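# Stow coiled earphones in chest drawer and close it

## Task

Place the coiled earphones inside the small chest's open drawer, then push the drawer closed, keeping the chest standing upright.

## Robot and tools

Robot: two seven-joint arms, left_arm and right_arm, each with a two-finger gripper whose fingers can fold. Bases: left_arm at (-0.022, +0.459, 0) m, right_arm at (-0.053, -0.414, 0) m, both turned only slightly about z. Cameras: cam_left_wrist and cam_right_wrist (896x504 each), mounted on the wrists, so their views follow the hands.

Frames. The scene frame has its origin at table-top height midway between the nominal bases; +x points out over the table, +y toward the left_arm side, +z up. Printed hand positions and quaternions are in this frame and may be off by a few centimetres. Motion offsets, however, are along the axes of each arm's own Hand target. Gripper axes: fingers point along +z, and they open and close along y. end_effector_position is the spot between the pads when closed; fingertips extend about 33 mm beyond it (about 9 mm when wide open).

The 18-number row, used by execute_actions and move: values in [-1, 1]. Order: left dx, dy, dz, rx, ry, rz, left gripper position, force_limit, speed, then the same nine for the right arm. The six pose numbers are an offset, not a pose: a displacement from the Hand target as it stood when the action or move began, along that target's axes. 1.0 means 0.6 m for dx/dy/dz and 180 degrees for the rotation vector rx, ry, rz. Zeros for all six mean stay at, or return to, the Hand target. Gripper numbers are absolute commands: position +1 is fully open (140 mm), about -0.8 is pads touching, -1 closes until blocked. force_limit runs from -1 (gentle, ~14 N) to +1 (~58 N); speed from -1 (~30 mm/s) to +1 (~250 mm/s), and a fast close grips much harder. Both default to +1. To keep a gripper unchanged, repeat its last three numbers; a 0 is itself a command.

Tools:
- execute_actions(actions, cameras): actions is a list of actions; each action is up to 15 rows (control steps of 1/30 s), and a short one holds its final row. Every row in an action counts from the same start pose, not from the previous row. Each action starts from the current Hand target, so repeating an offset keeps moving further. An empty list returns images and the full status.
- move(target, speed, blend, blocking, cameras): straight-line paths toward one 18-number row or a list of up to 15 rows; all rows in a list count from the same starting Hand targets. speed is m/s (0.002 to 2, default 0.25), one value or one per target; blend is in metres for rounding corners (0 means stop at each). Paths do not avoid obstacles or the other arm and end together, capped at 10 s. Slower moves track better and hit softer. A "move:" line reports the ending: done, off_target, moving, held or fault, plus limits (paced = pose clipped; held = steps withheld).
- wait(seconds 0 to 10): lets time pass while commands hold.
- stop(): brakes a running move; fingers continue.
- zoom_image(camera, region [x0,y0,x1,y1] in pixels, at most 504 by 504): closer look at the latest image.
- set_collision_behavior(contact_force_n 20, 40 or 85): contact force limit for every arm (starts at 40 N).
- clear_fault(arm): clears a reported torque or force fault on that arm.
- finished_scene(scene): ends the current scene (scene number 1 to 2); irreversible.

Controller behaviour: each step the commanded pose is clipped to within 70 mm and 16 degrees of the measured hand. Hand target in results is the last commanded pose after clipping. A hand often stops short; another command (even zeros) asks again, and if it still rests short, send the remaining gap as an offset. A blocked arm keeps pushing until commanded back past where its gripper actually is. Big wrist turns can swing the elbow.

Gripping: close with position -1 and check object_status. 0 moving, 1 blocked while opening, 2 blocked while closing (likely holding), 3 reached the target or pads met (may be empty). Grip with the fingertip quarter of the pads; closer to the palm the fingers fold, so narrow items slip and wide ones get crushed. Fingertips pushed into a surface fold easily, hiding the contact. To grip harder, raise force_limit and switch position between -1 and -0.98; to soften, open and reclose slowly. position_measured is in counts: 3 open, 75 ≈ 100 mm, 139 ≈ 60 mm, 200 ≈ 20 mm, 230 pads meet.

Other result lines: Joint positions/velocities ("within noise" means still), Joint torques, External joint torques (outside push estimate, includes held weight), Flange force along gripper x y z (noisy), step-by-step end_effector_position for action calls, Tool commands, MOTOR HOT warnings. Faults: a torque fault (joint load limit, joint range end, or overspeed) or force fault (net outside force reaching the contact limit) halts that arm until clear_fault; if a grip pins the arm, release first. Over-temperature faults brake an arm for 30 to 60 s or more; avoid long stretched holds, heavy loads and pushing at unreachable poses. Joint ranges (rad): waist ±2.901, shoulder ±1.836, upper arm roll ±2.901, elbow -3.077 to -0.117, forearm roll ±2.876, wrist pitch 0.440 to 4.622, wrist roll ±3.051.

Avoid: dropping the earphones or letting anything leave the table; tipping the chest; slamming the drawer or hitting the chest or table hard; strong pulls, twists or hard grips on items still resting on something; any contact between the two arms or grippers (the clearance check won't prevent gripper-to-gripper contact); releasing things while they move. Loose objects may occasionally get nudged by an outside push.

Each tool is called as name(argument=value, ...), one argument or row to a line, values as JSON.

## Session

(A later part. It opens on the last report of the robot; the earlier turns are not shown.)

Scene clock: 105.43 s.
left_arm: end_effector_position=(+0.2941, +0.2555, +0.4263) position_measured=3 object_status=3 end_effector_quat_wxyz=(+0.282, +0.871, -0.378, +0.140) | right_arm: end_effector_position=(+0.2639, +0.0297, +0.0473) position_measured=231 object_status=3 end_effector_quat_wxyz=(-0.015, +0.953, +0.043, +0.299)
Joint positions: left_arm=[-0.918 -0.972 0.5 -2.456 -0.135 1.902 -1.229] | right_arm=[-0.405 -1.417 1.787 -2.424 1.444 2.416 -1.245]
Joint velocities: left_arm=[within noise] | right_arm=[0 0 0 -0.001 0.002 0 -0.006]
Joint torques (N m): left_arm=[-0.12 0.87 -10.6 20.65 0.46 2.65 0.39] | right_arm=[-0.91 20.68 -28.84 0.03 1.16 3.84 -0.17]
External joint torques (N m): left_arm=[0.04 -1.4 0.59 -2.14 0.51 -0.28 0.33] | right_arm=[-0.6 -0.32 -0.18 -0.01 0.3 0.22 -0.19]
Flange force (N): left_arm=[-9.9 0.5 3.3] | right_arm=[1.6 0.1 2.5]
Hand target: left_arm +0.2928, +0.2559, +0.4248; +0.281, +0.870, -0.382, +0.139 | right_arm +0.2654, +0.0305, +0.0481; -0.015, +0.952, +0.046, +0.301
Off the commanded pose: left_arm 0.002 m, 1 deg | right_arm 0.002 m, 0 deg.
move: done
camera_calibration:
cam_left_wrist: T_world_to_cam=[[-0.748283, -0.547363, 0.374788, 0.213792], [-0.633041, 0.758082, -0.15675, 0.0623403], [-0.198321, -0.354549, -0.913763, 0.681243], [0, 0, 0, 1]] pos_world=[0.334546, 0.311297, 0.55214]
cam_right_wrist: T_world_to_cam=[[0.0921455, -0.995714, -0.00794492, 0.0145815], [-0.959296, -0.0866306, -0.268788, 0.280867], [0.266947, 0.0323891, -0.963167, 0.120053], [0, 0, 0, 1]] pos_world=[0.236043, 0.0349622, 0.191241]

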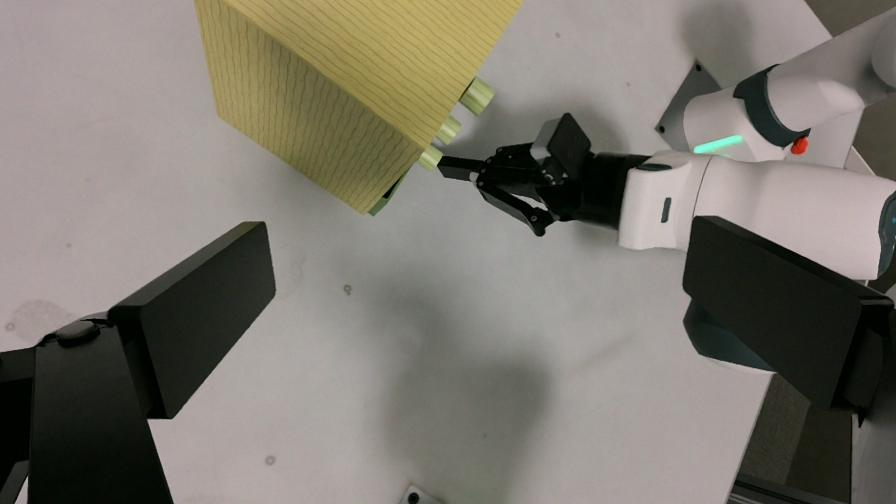

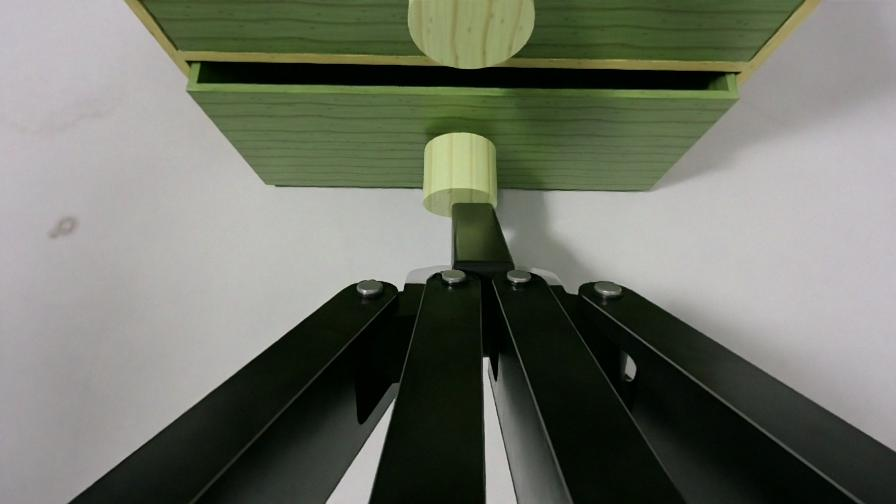

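move(
  target=[0,0,0,0,0,0,1,1,1,0.0096,-0.001,0.0067,0,0,0,-1,-0.6,-1],
  speed=0.025,
  cameras=[],
)

move(
  target=[0,0,0,0,0,0,1,1,1,0.0041,0,0.0029,0,0,0,-1,-0.6,-1],
  speed=0.02,
  cameras=["cam_right_wrist","cam_left_wrist"],
)

zoom_image(
  camera="cam_left_wrist",
  region=[360, 50, 560, 250],
)

Scene clock: 106.73 s.
left_arm: end_effector_position=(+0.2941, +0.2555, +0.4263) position_measured=3 object_status=3 end_effector_quat_wxyz=(+0.282, +0.871, -0.378, +0.140) | right_arm: end_effector_position=(+0.2708, +0.0310, +0.0472) position_measured=231 object_status=3 end_effector_quat_wxyz=(-0.015, +0.953, +0.043, +0.299)
Joint positions: left_arm=[-0.918 -0.972 0.5 -2.456 -0.135 1.902 -1.229] | right_arm=[-0.427 -1.419 1.787 -2.412 1.45 2.416 -1.259]
Joint velocities: left_arm=[within noise] | right_arm=[0.001 0 -0.002 0 0 0 -0.006]
Joint torques (N m): left_arm=[-0.15 0.91 -10.58 20.65 0.45 2.65 0.39] | right_arm=[-0.95 20.93 -29.11 0.03 1.15 3.83 -0.19]
External joint torques (N m): left_arm=[0.01 -1.32 0.65 -2.19 0.5 -0.28 0.34] | right_arm=[-0.5 -0.28 -0.3 0.03 0.29 0.21 -0.21]
Flange force (N): left_arm=[-9.7 0.4 3.4] | right_arm=[1.6 0.2 2.0]
Hand target: left_arm +0.2928, +0.2559, +0.4248; +0.281, +0.870, -0.382, +0.139 | right_arm +0.2723, +0.0318, +0.0481; -0.015, +0.952, +0.046, +0.301
Off the commanded pose: left_arm 0.002 m, 1 deg | right_arm 0.002 m, 0 deg.
move: done
No camera images: "cameras" was empty.

Scene clock: 107.47 s.
left_arm: end_effector_position=(+0.2941, +0.2555, +0.4263) position_measured=3 object_status=3 end_effector_quat_wxyz=(+0.282, +0.871, -0.378, +0.140) | right_arm: end_effector_position=(+0.2737, +0.0315, +0.0472) position_measured=231 object_status=3 end_effector_quat_wxyz=(-0.015, +0.953, +0.043, +0.299)
Joint positions: left_arm=[-0.918 -0.972 0.5 -2.456 -0.135 1.902 -1.229] | right_arm=[-0.436 -1.421 1.787 -2.407 1.454 2.417 -1.266]
Joint velocities: left_arm=[within noise] | right_arm=[0 -0.002 0 -0.001 0.002 0 -0.006]
Joint torques (N m): left_arm=[-0.14 0.86 -10.58 20.7 0.45 2.65 0.38] | right_arm=[-1.16 21.48 -29.24 0.01 1.06 3.78 -0.35]
External joint torques (N m): left_arm=[-0.08 -1.36 0.51 -2.15 0.5 -0.29 0.33] | right_arm=[-0.8 0.1 -0.31 -0.07 0.19 0.15 -0.37]
Flange force (N): left_arm=[-9.6 0.7 3.4] | right_arm=[2.6 0.5 2.3]
Hand target: left_arm +0.2928, +0.2559, +0.4248; +0.281, +0.870, -0.382, +0.139 | right_arm +0.2753, +0.0321, +0.0481; -0.015, +0.952, +0.046, +0.301
Off the commanded pose: left_arm 0.002 m, 1 deg | right_arm 0.002 m, 0 deg.
move: done
camera_calibration:
cam_left_wrist: T_world_to_cam=[[-0.748283, -0.547363, 0.374788, 0.213792], [-0.633041, 0.758082, -0.15675, 0.0623403], [-0.198321, -0.354549, -0.913763, 0.681243], [0, 0, 0, 1]] pos_world=[0.334546, 0.311297, 0.55214]
cam_right_wrist: T_world_to_cam=[[0.0926574, -0.995667, -0.00789954, 0.0153376], [-0.959221, -0.0871325, -0.268891, 0.290444], [0.267037, 0.0324921, -0.963138, 0.117348], [0, 0, 0, 1]] pos_world=[0.245843, 0.0367654, 0.191241]

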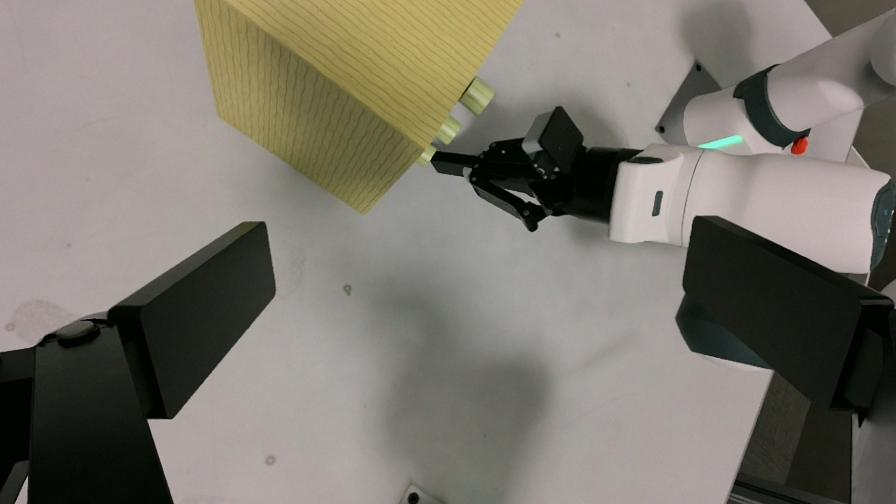

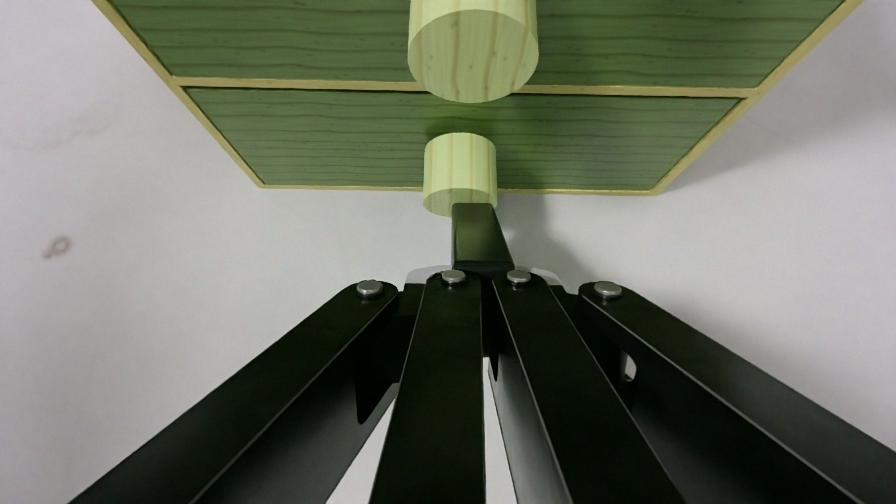

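Scaled by 2.520 from the camera's 896x504 image, which has a finer 1280x720 frame.

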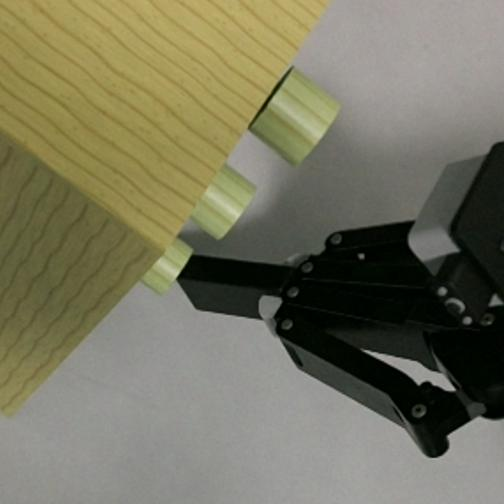

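move(
  target=[0,0,0,0,0,0,1,1,1,0.0041,0,0.0029,0,0,0,-1,-0.6,-1],
  speed=0.015,
  cameras=["cam_right_wrist","cam_left_wrist"],
)

zoom_image(
  camera="cam_left_wrist",
  region=[360, 50, 560, 250],
)

zoom_image(
  camera="cam_right_wrist",
  region=[80, 0, 500, 220],
)

Scene clock: 108.37 s.
left_arm: end_effector_position=(+0.2941, +0.2555, +0.4263) position_measured=3 object_status=3 end_effector_quat_wxyz=(+0.282, +0.871, -0.378, +0.140) | right_arm: end_effector_position=(+0.2747, +0.0330, +0.0471) position_measured=231 object_status=3 end_effector_quat_wxyz=(-0.015, +0.953, +0.045, +0.298)
Joint positions: left_arm=[-0.918 -0.972 0.5 -2.456 -0.135 1.902 -1.229] | right_arm=[-0.441 -1.421 1.787 -2.403 1.457 2.417 -1.272]
Joint velocities: left_arm=[within noise] | right_arm=[-0.002 0.001 0 0 0.002 0.001 -0.005]
Joint torques (N m): left_arm=[-0.11 0.88 -10.64 20.7 0.45 2.65 0.39] | right_arm=[-3.51 20.56 -28.68 0.12 1.35 3.8 -0.24]
External joint torques (N m): left_arm=[-0.03 -1.34 0.54 -2.15 0.5 -0.28 0.34] | right_arm=[-3.19 -0.89 0.19 0.04 0.49 0.2 -0.26]
Flange force (N): left_arm=[-9.6 0.6 3.4] | right_arm=[6.5 -2.5 10.3]
Hand target: left_arm +0.2928, +0.2559, +0.4248; +0.281, +0.870, -0.382, +0.139 | right_arm +0.2783, +0.0324, +0.0481; -0.015, +0.952, +0.046, +0.301
Off the commanded pose: left_arm 0.002 m, 1 deg | right_arm 0.004 m, 0 deg.
move: off_target (right_arm)
camera_calibration:
cam_left_wrist: T_world_to_cam=[[-0.748283, -0.547363, 0.374788, 0.213792], [-0.633041, 0.758082, -0.15675, 0.0623403], [-0.198321, -0.354549, -0.913763, 0.681243], [0, 0, 0, 1]] pos_world=[0.334546, 0.311297, 0.55214]
cam_right_wrist: T_world_to_cam=[[0.0963648, -0.995315, -0.00788834, 0.0157288], [-0.959058, -0.0907282, -0.268284, 0.291483], [0.266312, 0.0334185, -0.963307, 0.11711], [0, 0, 0, 1]] pos_world=[0.246846, 0.0381872, 0.191138]

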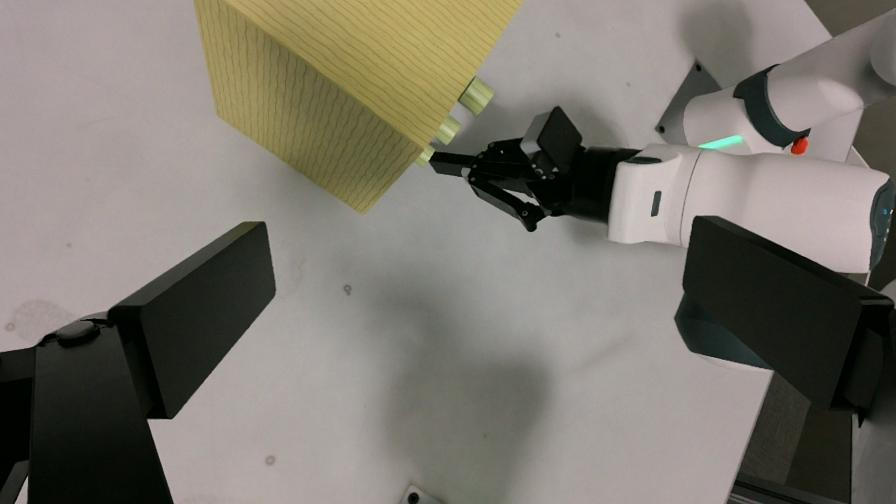

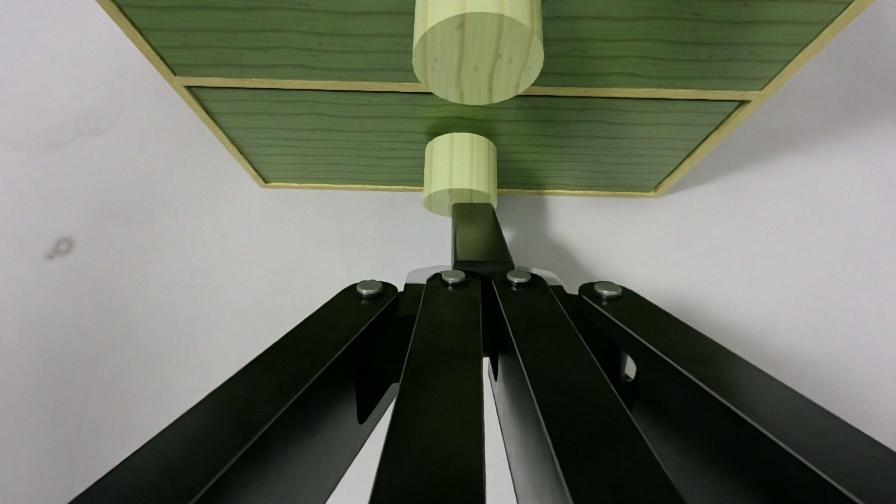

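Scaled by 2.520 from the camera's 896x504 image, which has a finer 1280x720 frame.

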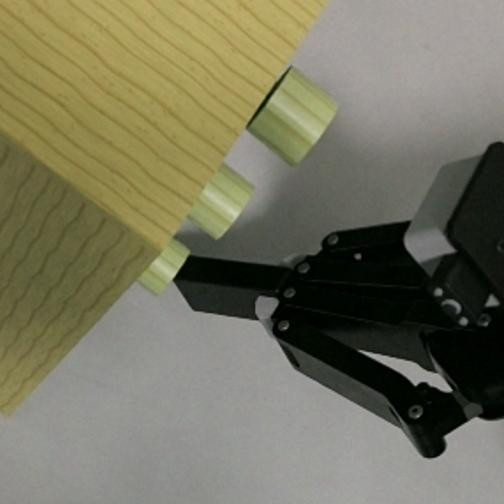

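Scaled by 1.200 from the camera's 896x504 image, which has a finer 1280x720 frame.

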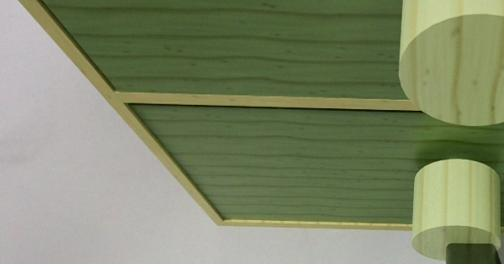

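move(
  target=[
    [0,0,0,0,0,0,1,1,1,-0.0136,0,-0.0096,0,0,0,-1,-0.6,-1],
    [0,0,0,0,0,0,1,1,1,-0.0955,0,-0.0669,0,0,0,-1,-0.6,-1],
  ],
  speed=[0.03,0.1],
  blend=[0.003,0],
  cameras=["cam_right_wrist","cam_left_wrist"],
)

zoom_image(
  camera="cam_left_wrist",
  region=[340, 50, 540, 250],
)

zoom_image(
  camera="cam_right_wrist",
  region=[200, 0, 700, 200],
)

Scene clock: 110.80 s.
left_arm: end_effector_position=(+0.2941, +0.2555, +0.4263) position_measured=3 object_status=3 end_effector_quat_wxyz=(+0.282, +0.871, -0.378, +0.140) | right_arm: end_effector_position=(+0.2090, +0.0268, +0.0484) position_measured=231 object_status=3 end_effector_quat_wxyz=(-0.016, +0.952, +0.050, +0.302)
Joint positions: left_arm=[-0.918 -0.972 0.5 -2.456 -0.135 1.902 -1.229] | right_arm=[-0.229 -1.423 1.782 -2.496 1.389 2.39 -1.122]
Joint velocities: left_arm=[within noise] | right_arm=[-0.001 -0.001 0 0.001 0.001 -0.001 0.007]
Joint torques (N m): left_arm=[-0.14 0.87 -10.61 20.7 0.45 2.63 0.4] | right_arm=[-0.35 19.7 -28.36 -1.21 0.5 3.12 0.14]
External joint torques (N m): left_arm=[0.01 -1.39 0.56 -2.17 0.5 -0.31 0.35] | right_arm=[-0.12 0.3 -0.83 -0.68 -0.33 -0.42 0.13]
Flange force (N): left_arm=[-9.9 0.6 3.3] | right_arm=[1.0 0.7 -4.1]
Hand target: left_arm +0.2928, +0.2559, +0.4248; +0.281, +0.870, -0.382, +0.139 | right_arm +0.2087, +0.0256, +0.0480; -0.015, +0.952, +0.046, +0.301
Off the commanded pose: left_arm 0.002 m, 1 deg | right_arm 0.001 m, 0 deg.
move: done
camera_calibration:
cam_left_wrist: T_world_to_cam=[[-0.748283, -0.547363, 0.374788, 0.213792], [-0.633041, 0.758082, -0.15675, 0.0623403], [-0.198321, -0.354549, -0.913763, 0.681243], [0, 0, 0, 1]] pos_world=[0.334546, 0.311297, 0.55214]
cam_right_wrist: T_world_to_cam=[[0.105578, -0.994397, -0.00529095, 0.0138929], [-0.955959, -0.100028, -0.275928, 0.228214], [0.273853, 0.0341898, -0.961164, 0.134358], [0, 0, 0, 1]] pos_world=[0.179902, 0.0320492, 0.192184]

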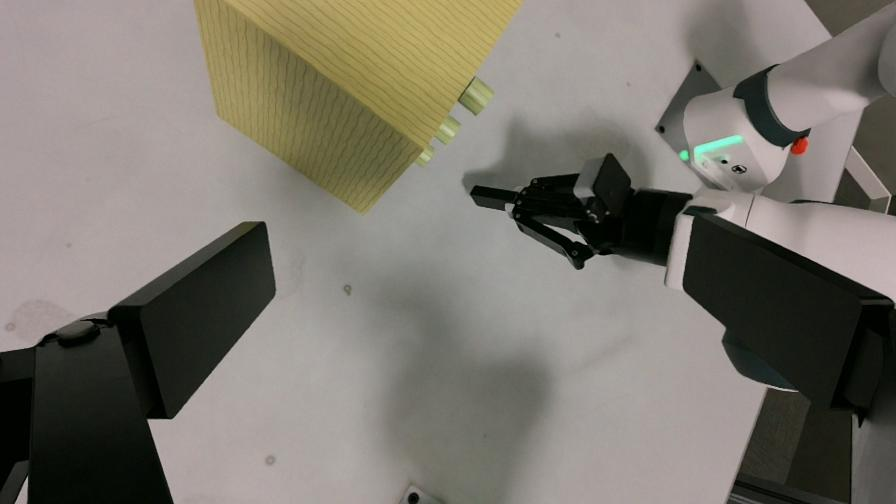

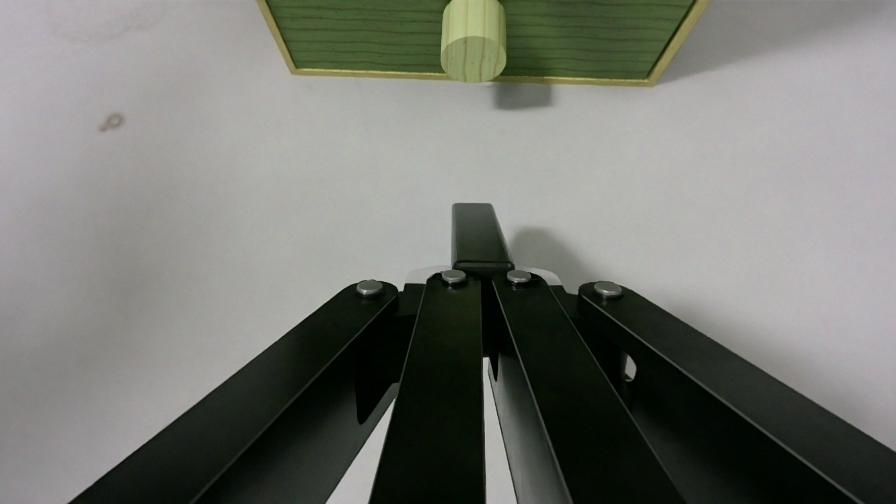

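Scaled by 2.520 from the camera's 896x504 image, which has a finer 1280x720 frame.

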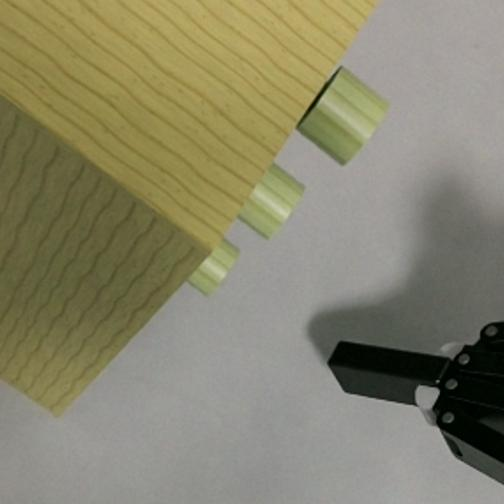

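Scaled by 1.008 from the camera's 896x504 image, which has a finer 1280x720 frame.

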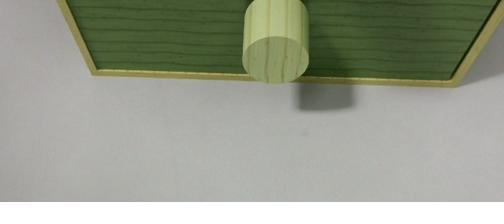

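finished_scene(
  scene=2,
)

The scene is finished: the task was done.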